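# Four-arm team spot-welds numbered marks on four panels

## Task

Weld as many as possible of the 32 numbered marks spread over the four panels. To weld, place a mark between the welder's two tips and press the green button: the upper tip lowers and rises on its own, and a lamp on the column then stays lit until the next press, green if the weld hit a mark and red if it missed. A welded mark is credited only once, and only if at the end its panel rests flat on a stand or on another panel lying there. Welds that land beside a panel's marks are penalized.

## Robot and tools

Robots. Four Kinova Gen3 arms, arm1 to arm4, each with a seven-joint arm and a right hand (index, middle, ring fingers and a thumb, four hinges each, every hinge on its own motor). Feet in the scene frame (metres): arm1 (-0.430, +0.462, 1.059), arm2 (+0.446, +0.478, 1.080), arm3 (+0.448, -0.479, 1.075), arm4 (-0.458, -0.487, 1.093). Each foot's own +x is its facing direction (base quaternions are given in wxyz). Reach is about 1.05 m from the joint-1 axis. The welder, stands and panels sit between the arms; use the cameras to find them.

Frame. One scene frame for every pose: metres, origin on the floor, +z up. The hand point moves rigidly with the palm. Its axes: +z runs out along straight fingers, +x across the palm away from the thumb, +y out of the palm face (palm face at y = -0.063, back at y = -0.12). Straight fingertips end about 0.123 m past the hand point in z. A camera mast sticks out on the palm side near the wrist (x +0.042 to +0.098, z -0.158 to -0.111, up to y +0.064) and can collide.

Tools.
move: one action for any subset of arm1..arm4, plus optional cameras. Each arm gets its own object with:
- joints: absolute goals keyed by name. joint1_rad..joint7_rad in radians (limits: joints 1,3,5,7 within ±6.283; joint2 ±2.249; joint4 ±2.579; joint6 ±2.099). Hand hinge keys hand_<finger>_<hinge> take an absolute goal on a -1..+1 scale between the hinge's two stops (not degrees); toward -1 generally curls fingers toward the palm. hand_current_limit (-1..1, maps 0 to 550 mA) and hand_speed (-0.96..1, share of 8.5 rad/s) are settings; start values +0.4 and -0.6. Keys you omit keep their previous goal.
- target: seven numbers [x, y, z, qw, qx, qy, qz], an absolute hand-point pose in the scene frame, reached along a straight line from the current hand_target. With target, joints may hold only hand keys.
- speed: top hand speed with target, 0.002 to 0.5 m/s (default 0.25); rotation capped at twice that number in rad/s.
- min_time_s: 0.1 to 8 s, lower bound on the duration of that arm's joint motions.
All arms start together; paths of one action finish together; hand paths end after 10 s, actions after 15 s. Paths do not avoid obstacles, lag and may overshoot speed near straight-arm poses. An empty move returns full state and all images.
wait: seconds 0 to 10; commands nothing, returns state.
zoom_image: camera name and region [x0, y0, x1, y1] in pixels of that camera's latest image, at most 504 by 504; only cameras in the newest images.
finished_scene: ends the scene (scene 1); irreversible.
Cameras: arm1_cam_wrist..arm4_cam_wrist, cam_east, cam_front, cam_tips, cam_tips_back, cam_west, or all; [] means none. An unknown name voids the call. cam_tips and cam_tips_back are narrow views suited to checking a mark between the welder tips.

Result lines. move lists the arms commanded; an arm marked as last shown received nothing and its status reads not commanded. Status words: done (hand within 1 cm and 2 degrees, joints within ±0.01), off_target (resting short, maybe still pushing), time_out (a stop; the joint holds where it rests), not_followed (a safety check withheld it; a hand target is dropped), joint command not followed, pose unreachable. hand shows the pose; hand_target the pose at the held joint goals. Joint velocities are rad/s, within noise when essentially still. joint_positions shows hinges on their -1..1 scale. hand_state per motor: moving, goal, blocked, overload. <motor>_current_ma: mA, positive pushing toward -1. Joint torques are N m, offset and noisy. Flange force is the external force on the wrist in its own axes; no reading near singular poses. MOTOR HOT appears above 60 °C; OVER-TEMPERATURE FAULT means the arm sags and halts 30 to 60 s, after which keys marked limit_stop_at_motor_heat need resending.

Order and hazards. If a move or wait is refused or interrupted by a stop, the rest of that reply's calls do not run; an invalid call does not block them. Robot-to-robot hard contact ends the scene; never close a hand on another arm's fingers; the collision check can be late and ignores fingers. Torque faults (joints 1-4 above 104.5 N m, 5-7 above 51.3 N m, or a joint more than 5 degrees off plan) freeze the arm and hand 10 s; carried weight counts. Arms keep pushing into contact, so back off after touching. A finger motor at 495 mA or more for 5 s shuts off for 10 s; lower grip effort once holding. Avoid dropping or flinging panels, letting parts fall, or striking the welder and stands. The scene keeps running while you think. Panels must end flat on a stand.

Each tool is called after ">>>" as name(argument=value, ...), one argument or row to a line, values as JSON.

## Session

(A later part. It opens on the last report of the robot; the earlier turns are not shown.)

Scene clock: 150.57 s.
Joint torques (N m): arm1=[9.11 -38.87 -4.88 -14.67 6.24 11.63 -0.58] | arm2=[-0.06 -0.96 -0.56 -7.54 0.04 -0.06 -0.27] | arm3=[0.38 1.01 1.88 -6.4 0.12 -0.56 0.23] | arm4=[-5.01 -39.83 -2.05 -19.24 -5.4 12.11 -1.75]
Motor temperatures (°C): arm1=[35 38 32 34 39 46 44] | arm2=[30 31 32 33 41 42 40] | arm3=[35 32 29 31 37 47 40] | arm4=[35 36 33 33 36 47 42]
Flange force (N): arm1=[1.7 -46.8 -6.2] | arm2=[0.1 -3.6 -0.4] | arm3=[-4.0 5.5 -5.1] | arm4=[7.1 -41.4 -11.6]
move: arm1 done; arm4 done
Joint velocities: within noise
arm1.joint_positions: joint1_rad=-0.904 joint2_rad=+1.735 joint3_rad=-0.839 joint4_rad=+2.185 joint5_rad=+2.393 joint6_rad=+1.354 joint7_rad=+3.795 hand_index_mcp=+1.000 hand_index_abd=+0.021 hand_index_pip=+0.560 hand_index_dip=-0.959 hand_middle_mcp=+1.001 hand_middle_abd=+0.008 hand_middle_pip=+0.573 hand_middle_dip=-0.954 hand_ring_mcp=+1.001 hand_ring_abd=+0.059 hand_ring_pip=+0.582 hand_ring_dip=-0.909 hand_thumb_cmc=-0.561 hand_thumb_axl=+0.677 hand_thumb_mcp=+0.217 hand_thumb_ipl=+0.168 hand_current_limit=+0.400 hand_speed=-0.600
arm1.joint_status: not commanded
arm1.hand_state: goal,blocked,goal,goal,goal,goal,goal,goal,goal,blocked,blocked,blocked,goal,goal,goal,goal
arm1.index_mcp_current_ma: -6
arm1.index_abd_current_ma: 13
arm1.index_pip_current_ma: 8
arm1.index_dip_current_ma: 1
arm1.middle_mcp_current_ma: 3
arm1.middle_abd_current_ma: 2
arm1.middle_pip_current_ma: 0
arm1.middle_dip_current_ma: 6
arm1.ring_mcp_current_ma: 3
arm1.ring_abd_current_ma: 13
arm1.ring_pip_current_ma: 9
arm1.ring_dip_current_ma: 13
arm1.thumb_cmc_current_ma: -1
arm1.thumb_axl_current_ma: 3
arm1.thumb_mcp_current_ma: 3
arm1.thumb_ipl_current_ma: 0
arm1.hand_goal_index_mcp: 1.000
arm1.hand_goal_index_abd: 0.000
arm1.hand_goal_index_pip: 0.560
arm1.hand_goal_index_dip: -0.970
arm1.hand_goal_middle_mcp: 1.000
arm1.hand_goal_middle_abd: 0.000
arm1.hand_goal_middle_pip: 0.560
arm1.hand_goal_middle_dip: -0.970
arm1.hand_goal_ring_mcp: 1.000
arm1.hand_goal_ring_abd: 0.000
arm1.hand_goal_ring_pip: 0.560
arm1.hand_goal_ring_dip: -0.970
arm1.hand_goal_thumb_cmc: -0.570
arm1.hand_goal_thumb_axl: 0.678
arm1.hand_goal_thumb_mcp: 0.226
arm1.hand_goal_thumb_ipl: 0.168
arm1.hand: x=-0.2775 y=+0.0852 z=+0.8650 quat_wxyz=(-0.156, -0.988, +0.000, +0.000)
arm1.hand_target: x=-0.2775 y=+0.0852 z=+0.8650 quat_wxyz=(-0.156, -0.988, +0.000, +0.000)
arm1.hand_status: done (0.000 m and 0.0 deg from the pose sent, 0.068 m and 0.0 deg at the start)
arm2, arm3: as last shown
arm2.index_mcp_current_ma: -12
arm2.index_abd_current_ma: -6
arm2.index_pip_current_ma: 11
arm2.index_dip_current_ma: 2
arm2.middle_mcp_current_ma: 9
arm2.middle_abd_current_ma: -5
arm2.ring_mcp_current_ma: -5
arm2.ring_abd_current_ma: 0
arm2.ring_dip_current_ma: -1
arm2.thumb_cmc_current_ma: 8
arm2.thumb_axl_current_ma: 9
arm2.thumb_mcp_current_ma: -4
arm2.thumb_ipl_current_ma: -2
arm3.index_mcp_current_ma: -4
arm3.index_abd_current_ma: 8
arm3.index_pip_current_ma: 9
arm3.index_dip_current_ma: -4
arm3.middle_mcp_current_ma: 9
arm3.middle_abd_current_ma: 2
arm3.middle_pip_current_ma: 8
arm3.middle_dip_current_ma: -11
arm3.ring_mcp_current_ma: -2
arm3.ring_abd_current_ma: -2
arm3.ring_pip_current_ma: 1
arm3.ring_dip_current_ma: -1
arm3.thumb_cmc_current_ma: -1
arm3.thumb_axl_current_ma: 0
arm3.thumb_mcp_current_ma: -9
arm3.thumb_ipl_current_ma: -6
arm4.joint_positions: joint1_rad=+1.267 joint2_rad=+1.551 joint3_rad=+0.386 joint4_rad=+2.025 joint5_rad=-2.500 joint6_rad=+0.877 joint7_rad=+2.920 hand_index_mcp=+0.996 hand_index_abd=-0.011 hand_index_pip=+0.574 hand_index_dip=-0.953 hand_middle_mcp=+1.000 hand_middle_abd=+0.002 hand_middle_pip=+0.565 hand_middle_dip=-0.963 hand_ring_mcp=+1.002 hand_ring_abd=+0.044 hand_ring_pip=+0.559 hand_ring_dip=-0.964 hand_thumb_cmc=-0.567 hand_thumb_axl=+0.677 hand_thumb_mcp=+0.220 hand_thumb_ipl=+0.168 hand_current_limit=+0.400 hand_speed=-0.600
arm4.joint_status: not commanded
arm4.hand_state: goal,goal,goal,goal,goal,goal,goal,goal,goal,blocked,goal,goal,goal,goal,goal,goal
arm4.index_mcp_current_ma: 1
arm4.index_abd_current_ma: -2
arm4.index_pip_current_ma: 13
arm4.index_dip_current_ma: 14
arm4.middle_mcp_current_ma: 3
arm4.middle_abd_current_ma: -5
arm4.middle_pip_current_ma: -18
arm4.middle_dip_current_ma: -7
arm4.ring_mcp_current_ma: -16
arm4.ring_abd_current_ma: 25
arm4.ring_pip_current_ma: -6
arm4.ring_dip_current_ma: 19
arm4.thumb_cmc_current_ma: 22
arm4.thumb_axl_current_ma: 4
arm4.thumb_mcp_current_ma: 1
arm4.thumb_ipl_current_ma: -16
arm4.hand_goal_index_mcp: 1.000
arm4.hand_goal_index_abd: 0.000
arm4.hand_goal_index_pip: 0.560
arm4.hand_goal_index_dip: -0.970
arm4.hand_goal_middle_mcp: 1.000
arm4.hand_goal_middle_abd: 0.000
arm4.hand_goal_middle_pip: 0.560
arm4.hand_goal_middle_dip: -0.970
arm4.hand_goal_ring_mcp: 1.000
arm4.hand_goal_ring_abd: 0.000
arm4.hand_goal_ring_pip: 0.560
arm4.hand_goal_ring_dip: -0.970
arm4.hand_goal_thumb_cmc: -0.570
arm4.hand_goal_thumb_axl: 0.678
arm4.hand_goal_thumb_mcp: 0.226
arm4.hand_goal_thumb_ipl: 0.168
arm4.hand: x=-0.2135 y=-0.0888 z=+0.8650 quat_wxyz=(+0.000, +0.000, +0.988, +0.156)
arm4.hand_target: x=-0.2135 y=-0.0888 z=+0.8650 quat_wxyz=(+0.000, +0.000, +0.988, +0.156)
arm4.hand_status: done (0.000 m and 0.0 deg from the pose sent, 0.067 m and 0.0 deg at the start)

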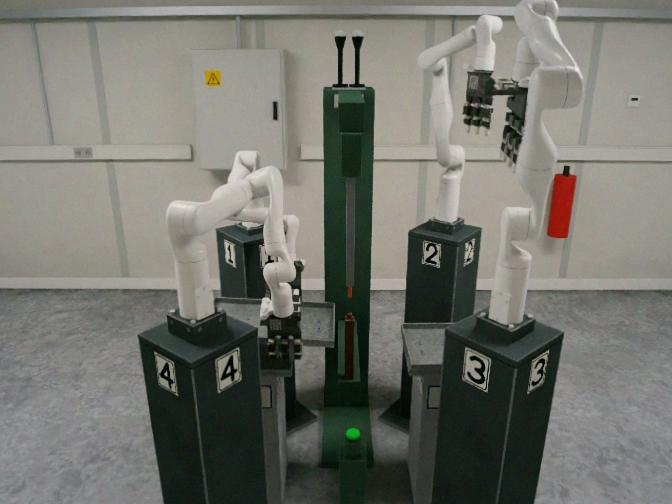

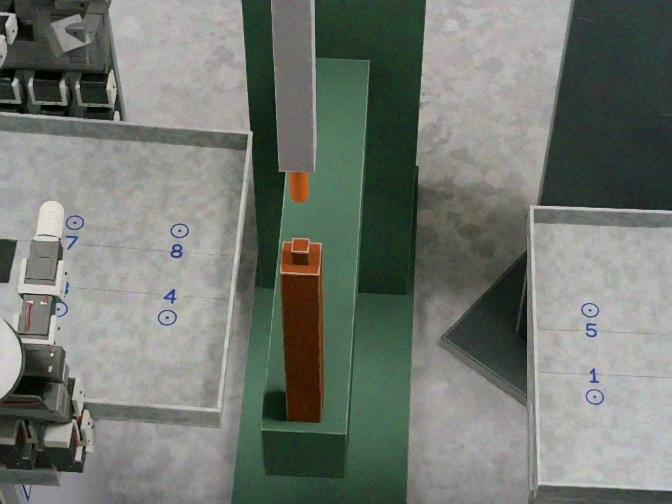

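>>> move(
  arm1={"joints": {"hand_index_dip": 0.696, "hand_middle_dip": 0.696, "hand_ring_dip": 0.696}},
  arm4={"joints": {"hand_index_dip": 0.696, "hand_middle_dip": 0.696, "hand_ring_dip": 0.696}},
  cameras=["cam_front"],
)

>>> zoom_image(
  camera="cam_front",
  region=[180, 240, 420, 420],
)

Scene clock: 153.00 s.
Joint torques (N m): arm1=[9.04 -38.71 -4.87 -14.66 6.27 11.58 -0.54] | arm2=[-0.09 -0.96 -0.73 -7.62 0.06 -0.03 -0.3] | arm3=[0.39 0.99 2.01 -6.27 0.11 -0.55 0.24] | arm4=[-4.95 -39.98 -2.11 -19.29 -5.43 12.2 -1.71]
Motor temperatures (°C): arm1=[35 38 32 34 39 46 44] | arm2=[30 31 32 33 41 42 40] | arm3=[35 32 29 31 37 47 40] | arm4=[35 36 33 33 36 47 42]
Flange force (N): arm1=[1.6 -46.6 -6.6] | arm2=[0.2 -4.2 0.1] | arm3=[-4.4 5.9 -5.6] | arm4=[7.1 -41.4 -11.4]
move: arm1 done; arm4 done
Joint velocities: within noise
arm1.joint_positions: joint1_rad=-0.904 joint2_rad=+1.735 joint3_rad=-0.839 joint4_rad=+2.185 joint5_rad=+2.393 joint6_rad=+1.354 joint7_rad=+3.795 hand_index_mcp=+1.000 hand_index_abd=+0.021 hand_index_pip=+0.560 hand_index_dip=+0.688 hand_middle_mcp=+1.001 hand_middle_abd=+0.008 hand_middle_pip=+0.571 hand_middle_dip=+0.686 hand_ring_mcp=+1.001 hand_ring_abd=+0.060 hand_ring_pip=+0.566 hand_ring_dip=+0.690 hand_thumb_cmc=-0.561 hand_thumb_axl=+0.677 hand_thumb_mcp=+0.217 hand_thumb_ipl=+0.168 hand_current_limit=+0.400 hand_speed=-0.600
arm1.joint_status: all done
arm1.hand_state: goal,blocked,goal,goal,goal,goal,goal,goal,goal,blocked,goal,goal,goal,goal,goal,goal
arm1.index_mcp_current_ma: -7
arm1.index_abd_current_ma: 8
arm1.index_pip_current_ma: 7
arm1.index_dip_current_ma: 3
arm1.middle_mcp_current_ma: 1
arm1.middle_abd_current_ma: 1
arm1.middle_pip_current_ma: -2
arm1.middle_dip_current_ma: 4
arm1.ring_mcp_current_ma: 3
arm1.ring_abd_current_ma: 15
arm1.ring_pip_current_ma: 15
arm1.ring_dip_current_ma: 6
arm1.thumb_cmc_current_ma: -6
arm1.thumb_axl_current_ma: 2
arm1.thumb_mcp_current_ma: -1
arm1.thumb_ipl_current_ma: 3
arm1.hand_goal_index_mcp: 1.000
arm1.hand_goal_index_abd: 0.000
arm1.hand_goal_index_pip: 0.560
arm1.hand_goal_index_dip: 0.696
arm1.hand_goal_middle_mcp: 1.000
arm1.hand_goal_middle_abd: 0.000
arm1.hand_goal_middle_pip: 0.560
arm1.hand_goal_middle_dip: 0.696
arm1.hand_goal_ring_mcp: 1.000
arm1.hand_goal_ring_abd: 0.000
arm1.hand_goal_ring_pip: 0.560
arm1.hand_goal_ring_dip: 0.696
arm1.hand_goal_thumb_cmc: -0.570
arm1.hand_goal_thumb_axl: 0.678
arm1.hand_goal_thumb_mcp: 0.226
arm1.hand_goal_thumb_ipl: 0.168
arm1.hand: x=-0.2775 y=+0.0852 z=+0.8650 quat_wxyz=(-0.156, -0.988, +0.000, +0.000)
arm1.hand_target: x=-0.2775 y=+0.0852 z=+0.8650 quat_wxyz=(-0.156, -0.988, +0.000, +0.000)
arm1.hand_status: not commanded
arm2, arm3: as last shown
arm2.index_mcp_current_ma: -8
arm2.index_abd_current_ma: -1
arm2.index_pip_current_ma: 14
arm2.index_dip_current_ma: -2
arm2.middle_mcp_current_ma: 3
arm2.middle_abd_current_ma: -2
arm2.middle_pip_current_ma: 2
arm2.middle_dip_current_ma: -5
arm2.ring_mcp_current_ma: 0
arm2.ring_abd_current_ma: 6
arm2.ring_pip_current_ma: 9
arm2.ring_dip_current_ma: 5
arm2.thumb_axl_current_ma: 3
arm2.thumb_mcp_current_ma: -3
arm2.thumb_ipl_current_ma: -1
arm3.index_mcp_current_ma: 2
arm3.index_abd_current_ma: 5
arm3.index_pip_current_ma: 10
arm3.index_dip_current_ma: -7
arm3.middle_mcp_current_ma: 4
arm3.middle_abd_current_ma: 9
arm3.middle_pip_current_ma: 10
arm3.middle_dip_current_ma: -6
arm3.ring_mcp_current_ma: -3
arm3.ring_abd_current_ma: 10
arm3.ring_pip_current_ma: 3
arm3.thumb_cmc_current_ma: -4
arm3.thumb_axl_current_ma: -9
arm3.thumb_mcp_current_ma: -4
arm3.thumb_ipl_current_ma: -4
arm4.joint_positions: joint1_rad=+1.267 joint2_rad=+1.551 joint3_rad=+0.386 joint4_rad=+2.025 joint5_rad=-2.500 joint6_rad=+0.877 joint7_rad=+2.920 hand_index_mcp=+0.996 hand_index_abd=-0.011 hand_index_pip=+0.569 hand_index_dip=+0.693 hand_middle_mcp=+1.000 hand_middle_abd=+0.002 hand_middle_pip=+0.565 hand_middle_dip=+0.691 hand_ring_mcp=+1.002 hand_ring_abd=+0.044 hand_ring_pip=+0.559 hand_ring_dip=+0.692 hand_thumb_cmc=-0.567 hand_thumb_axl=+0.677 hand_thumb_mcp=+0.220 hand_thumb_ipl=+0.168 hand_current_limit=+0.400 hand_speed=-0.600
arm4.joint_status: all done
arm4.hand_state: goal,goal,goal,goal,goal,goal,goal,goal,goal,blocked,goal,goal,goal,goal,goal,goal
arm4.index_mcp_current_ma: 6
arm4.index_abd_current_ma: 14
arm4.index_pip_current_ma: 17
arm4.index_dip_current_ma: 18
arm4.middle_mcp_current_ma: 2
arm4.middle_abd_current_ma: 1
arm4.middle_pip_current_ma: 0
arm4.middle_dip_current_ma: -8
arm4.ring_mcp_current_ma: -6
arm4.ring_abd_current_ma: 21
arm4.ring_pip_current_ma: -11
arm4.ring_dip_current_ma: -3
arm4.thumb_cmc_current_ma: 4
arm4.thumb_axl_current_ma: 12
arm4.thumb_mcp_current_ma: -4
arm4.thumb_ipl_current_ma: -6
arm4.hand_goal_index_mcp: 1.000
arm4.hand_goal_index_abd: 0.000
arm4.hand_goal_index_pip: 0.560
arm4.hand_goal_index_dip: 0.696
arm4.hand_goal_middle_mcp: 1.000
arm4.hand_goal_middle_abd: 0.000
arm4.hand_goal_middle_pip: 0.560
arm4.hand_goal_middle_dip: 0.696
arm4.hand_goal_ring_mcp: 1.000
arm4.hand_goal_ring_abd: 0.000
arm4.hand_goal_ring_pip: 0.560
arm4.hand_goal_ring_dip: 0.696
arm4.hand_goal_thumb_cmc: -0.570
arm4.hand_goal_thumb_axl: 0.678
arm4.hand_goal_thumb_mcp: 0.226
arm4.hand_goal_thumb_ipl: 0.168
arm4.hand: x=-0.2135 y=-0.0888 z=+0.8650 quat_wxyz=(+0.000, +0.000, +0.988, +0.156)
arm4.hand_target: x=-0.2135 y=-0.0888 z=+0.8650 quat_wxyz=(+0.000, +0.000, +0.988, +0.156)
arm4.hand_status: not commanded

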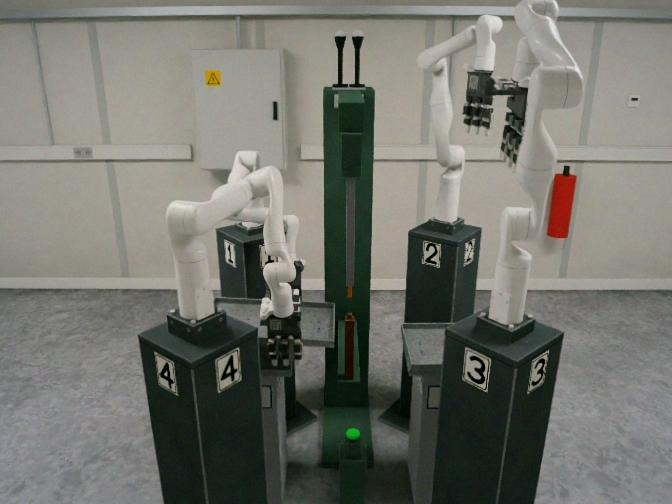

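Scaled by 2.100.

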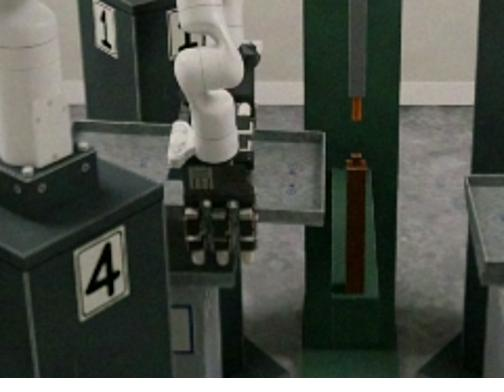

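>>> move(
  arm1={"target": [-0.2801, 0.0852, 0.8634, 0.15635, 0.9874, -0.00382, 0.02413], "speed": 0.05},
  arm4={"target": [-0.2161, -0.0888, 0.8666, 0.02413, -0.00382, 0.9874, 0.15635], "speed": 0.05},
  cameras=["cam_front"],
)

>>> zoom_image(
  camera="cam_front",
  region=[180, 240, 420, 420],
)

Scene clock: 155.57 s.
Joint torques (N m): arm1=[9.31 -39.16 -5.85 -15.37 6.41 11.79 -0.63] | arm2=[-0.1 -0.89 -0.59 -7.61 0.14 -0.06 -0.32] | arm3=[0.48 0.99 1.84 -6.33 0.08 -0.45 0.17] | arm4=[-5.14 -40.54 -0.86 -19.81 -5.39 12.5 -1.78]
Motor temperatures (°C): arm1=[36 38 32 34 39 46 44] | arm2=[30 31 32 33 41 42 40] | arm3=[35 32 29 31 37 47 40] | arm4=[35 36 33 33 36 47 42]
Flange force (N): arm1=[1.9 -48.0 -6.8] | arm2=[0.3 -3.7 0.1] | arm3=[-4.1 5.0 -5.0] | arm4=[6.9 -42.7 -12.1]
move: arm1 done; arm4 done
Joint velocities: within noise
arm1.joint_positions: joint1_rad=-0.858 joint2_rad=+1.744 joint3_rad=-0.823 joint4_rad=+2.208 joint5_rad=+2.462 joint6_rad=+1.332 joint7_rad=+3.786 hand_index_mcp=+1.000 hand_index_abd=+0.021 hand_index_pip=+0.560 hand_index_dip=+0.688 hand_middle_mcp=+1.001 hand_middle_abd=+0.008 hand_middle_pip=+0.571 hand_middle_dip=+0.686 hand_ring_mcp=+1.001 hand_ring_abd=+0.060 hand_ring_pip=+0.566 hand_ring_dip=+0.690 hand_thumb_cmc=-0.561 hand_thumb_axl=+0.677 hand_thumb_mcp=+0.217 hand_thumb_ipl=+0.168 hand_current_limit=+0.400 hand_speed=-0.600
arm1.joint_status: not commanded
arm1.hand_state: goal,blocked,goal,goal,goal,goal,goal,goal,goal,blocked,goal,goal,goal,goal,goal,goal
arm1.index_mcp_current_ma: -12
arm1.index_abd_current_ma: 12
arm1.index_pip_current_ma: 6
arm1.index_dip_current_ma: 1
arm1.middle_mcp_current_ma: 4
arm1.middle_abd_current_ma: -2
arm1.middle_pip_current_ma: -1
arm1.middle_dip_current_ma: -3
arm1.ring_mcp_current_ma: -3
arm1.ring_abd_current_ma: 14
arm1.ring_pip_current_ma: 12
arm1.ring_dip_current_ma: 8
arm1.thumb_cmc_current_ma: -1
arm1.thumb_axl_current_ma: -4
arm1.thumb_mcp_current_ma: -2
arm1.thumb_ipl_current_ma: -5
arm1.hand_goal_index_mcp: 1.000
arm1.hand_goal_index_abd: 0.000
arm1.hand_goal_index_pip: 0.560
arm1.hand_goal_index_dip: 0.696
arm1.hand_goal_middle_mcp: 1.000
arm1.hand_goal_middle_abd: 0.000
arm1.hand_goal_middle_pip: 0.560
arm1.hand_goal_middle_dip: 0.696
arm1.hand_goal_ring_mcp: 1.000
arm1.hand_goal_ring_abd: 0.000
arm1.hand_goal_ring_pip: 0.560
arm1.hand_goal_ring_dip: 0.696
arm1.hand_goal_thumb_cmc: -0.570
arm1.hand_goal_thumb_axl: 0.678
arm1.hand_goal_thumb_mcp: 0.226
arm1.hand_goal_thumb_ipl: 0.168
arm1.hand: x=-0.2801 y=+0.0852 z=+0.8634 quat_wxyz=(-0.156, -0.987, +0.004, -0.024)
arm1.hand_target: x=-0.2801 y=+0.0852 z=+0.8634 quat_wxyz=(-0.156, -0.987, +0.004, -0.024)
arm1.hand_status: done (0.000 m and 0.0 deg from the pose sent, 0.003 m and 2.8 deg at the start)
arm2, arm3: as last shown
arm2.index_mcp_current_ma: -7
arm2.index_abd_current_ma: -5
arm2.index_pip_current_ma: 11
arm2.index_dip_current_ma: 0
arm2.middle_mcp_current_ma: 4
arm2.middle_abd_current_ma: -5
arm2.middle_pip_current_ma: 0
arm2.ring_mcp_current_ma: 1
arm2.ring_abd_current_ma: 4
arm2.ring_pip_current_ma: 13
arm2.ring_dip_current_ma: -4
arm2.thumb_axl_current_ma: 6
arm2.thumb_mcp_current_ma: -5
arm2.thumb_ipl_current_ma: -5
arm3.index_mcp_current_ma: 6
arm3.index_abd_current_ma: 12
arm3.index_pip_current_ma: 7
arm3.middle_mcp_current_ma: 6
arm3.middle_abd_current_ma: 0
arm3.middle_pip_current_ma: 1
arm3.middle_dip_current_ma: -14
arm3.ring_mcp_current_ma: -5
arm3.ring_abd_current_ma: 4
arm3.ring_pip_current_ma: 5
arm3.ring_dip_current_ma: -2
arm3.thumb_cmc_current_ma: -2
arm3.thumb_axl_current_ma: -7
arm3.thumb_mcp_current_ma: -5
arm3.thumb_ipl_current_ma: -12
arm4.joint_positions: joint1_rad=+1.214 joint2_rad=+1.567 joint3_rad=+0.394 joint4_rad=+2.053 joint5_rad=-2.594 joint6_rad=+0.904 joint7_rad=+2.954 hand_index_mcp=+0.996 hand_index_abd=-0.011 hand_index_pip=+0.568 hand_index_dip=+0.693 hand_middle_mcp=+1.000 hand_middle_abd=+0.002 hand_middle_pip=+0.565 hand_middle_dip=+0.691 hand_ring_mcp=+1.002 hand_ring_abd=+0.044 hand_ring_pip=+0.559 hand_ring_dip=+0.692 hand_thumb_cmc=-0.572 hand_thumb_axl=+0.677 hand_thumb_mcp=+0.220 hand_thumb_ipl=+0.168 hand_current_limit=+0.400 hand_speed=-0.600
arm4.joint_status: not commanded
arm4.hand_state: goal,goal,goal,goal,goal,goal,goal,goal,goal,blocked,goal,goal,goal,goal,goal,goal
arm4.index_mcp_current_ma: -4
arm4.index_abd_current_ma: 2
arm4.index_pip_current_ma: 8
arm4.index_dip_current_ma: 3
arm4.middle_mcp_current_ma: 17
arm4.middle_abd_current_ma: -3
arm4.middle_pip_current_ma: -8
arm4.middle_dip_current_ma: 4
arm4.ring_mcp_current_ma: 8
arm4.ring_abd_current_ma: 29
arm4.ring_pip_current_ma: -4
arm4.ring_dip_current_ma: 4
arm4.thumb_cmc_current_ma: 2
arm4.thumb_axl_current_ma: -2
arm4.thumb_mcp_current_ma: 0
arm4.thumb_ipl_current_ma: 6
arm4.hand_goal_index_mcp: 1.000
arm4.hand_goal_index_abd: 0.000
arm4.hand_goal_index_pip: 0.560
arm4.hand_goal_index_dip: 0.696
arm4.hand_goal_middle_mcp: 1.000
arm4.hand_goal_middle_abd: 0.000
arm4.hand_goal_middle_pip: 0.560
arm4.hand_goal_middle_dip: 0.696
arm4.hand_goal_ring_mcp: 1.000
arm4.hand_goal_ring_abd: 0.000
arm4.hand_goal_ring_pip: 0.560
arm4.hand_goal_ring_dip: 0.696
arm4.hand_goal_thumb_cmc: -0.570
arm4.hand_goal_thumb_axl: 0.678
arm4.hand_goal_thumb_mcp: 0.226
arm4.hand_goal_thumb_ipl: 0.168
arm4.hand: x=-0.2161 y=-0.0888 z=+0.8666 quat_wxyz=(+0.024, -0.004, +0.987, +0.156)
arm4.hand_target: x=-0.2161 y=-0.0888 z=+0.8666 quat_wxyz=(+0.024, -0.004, +0.987, +0.156)
arm4.hand_status: done (0.000 m and 0.0 deg from the pose sent, 0.003 m and 2.8 deg at the start)

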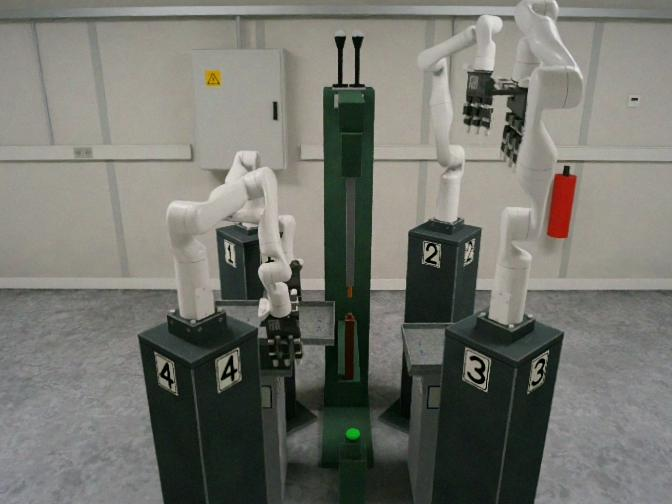

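Scaled by 2.100.

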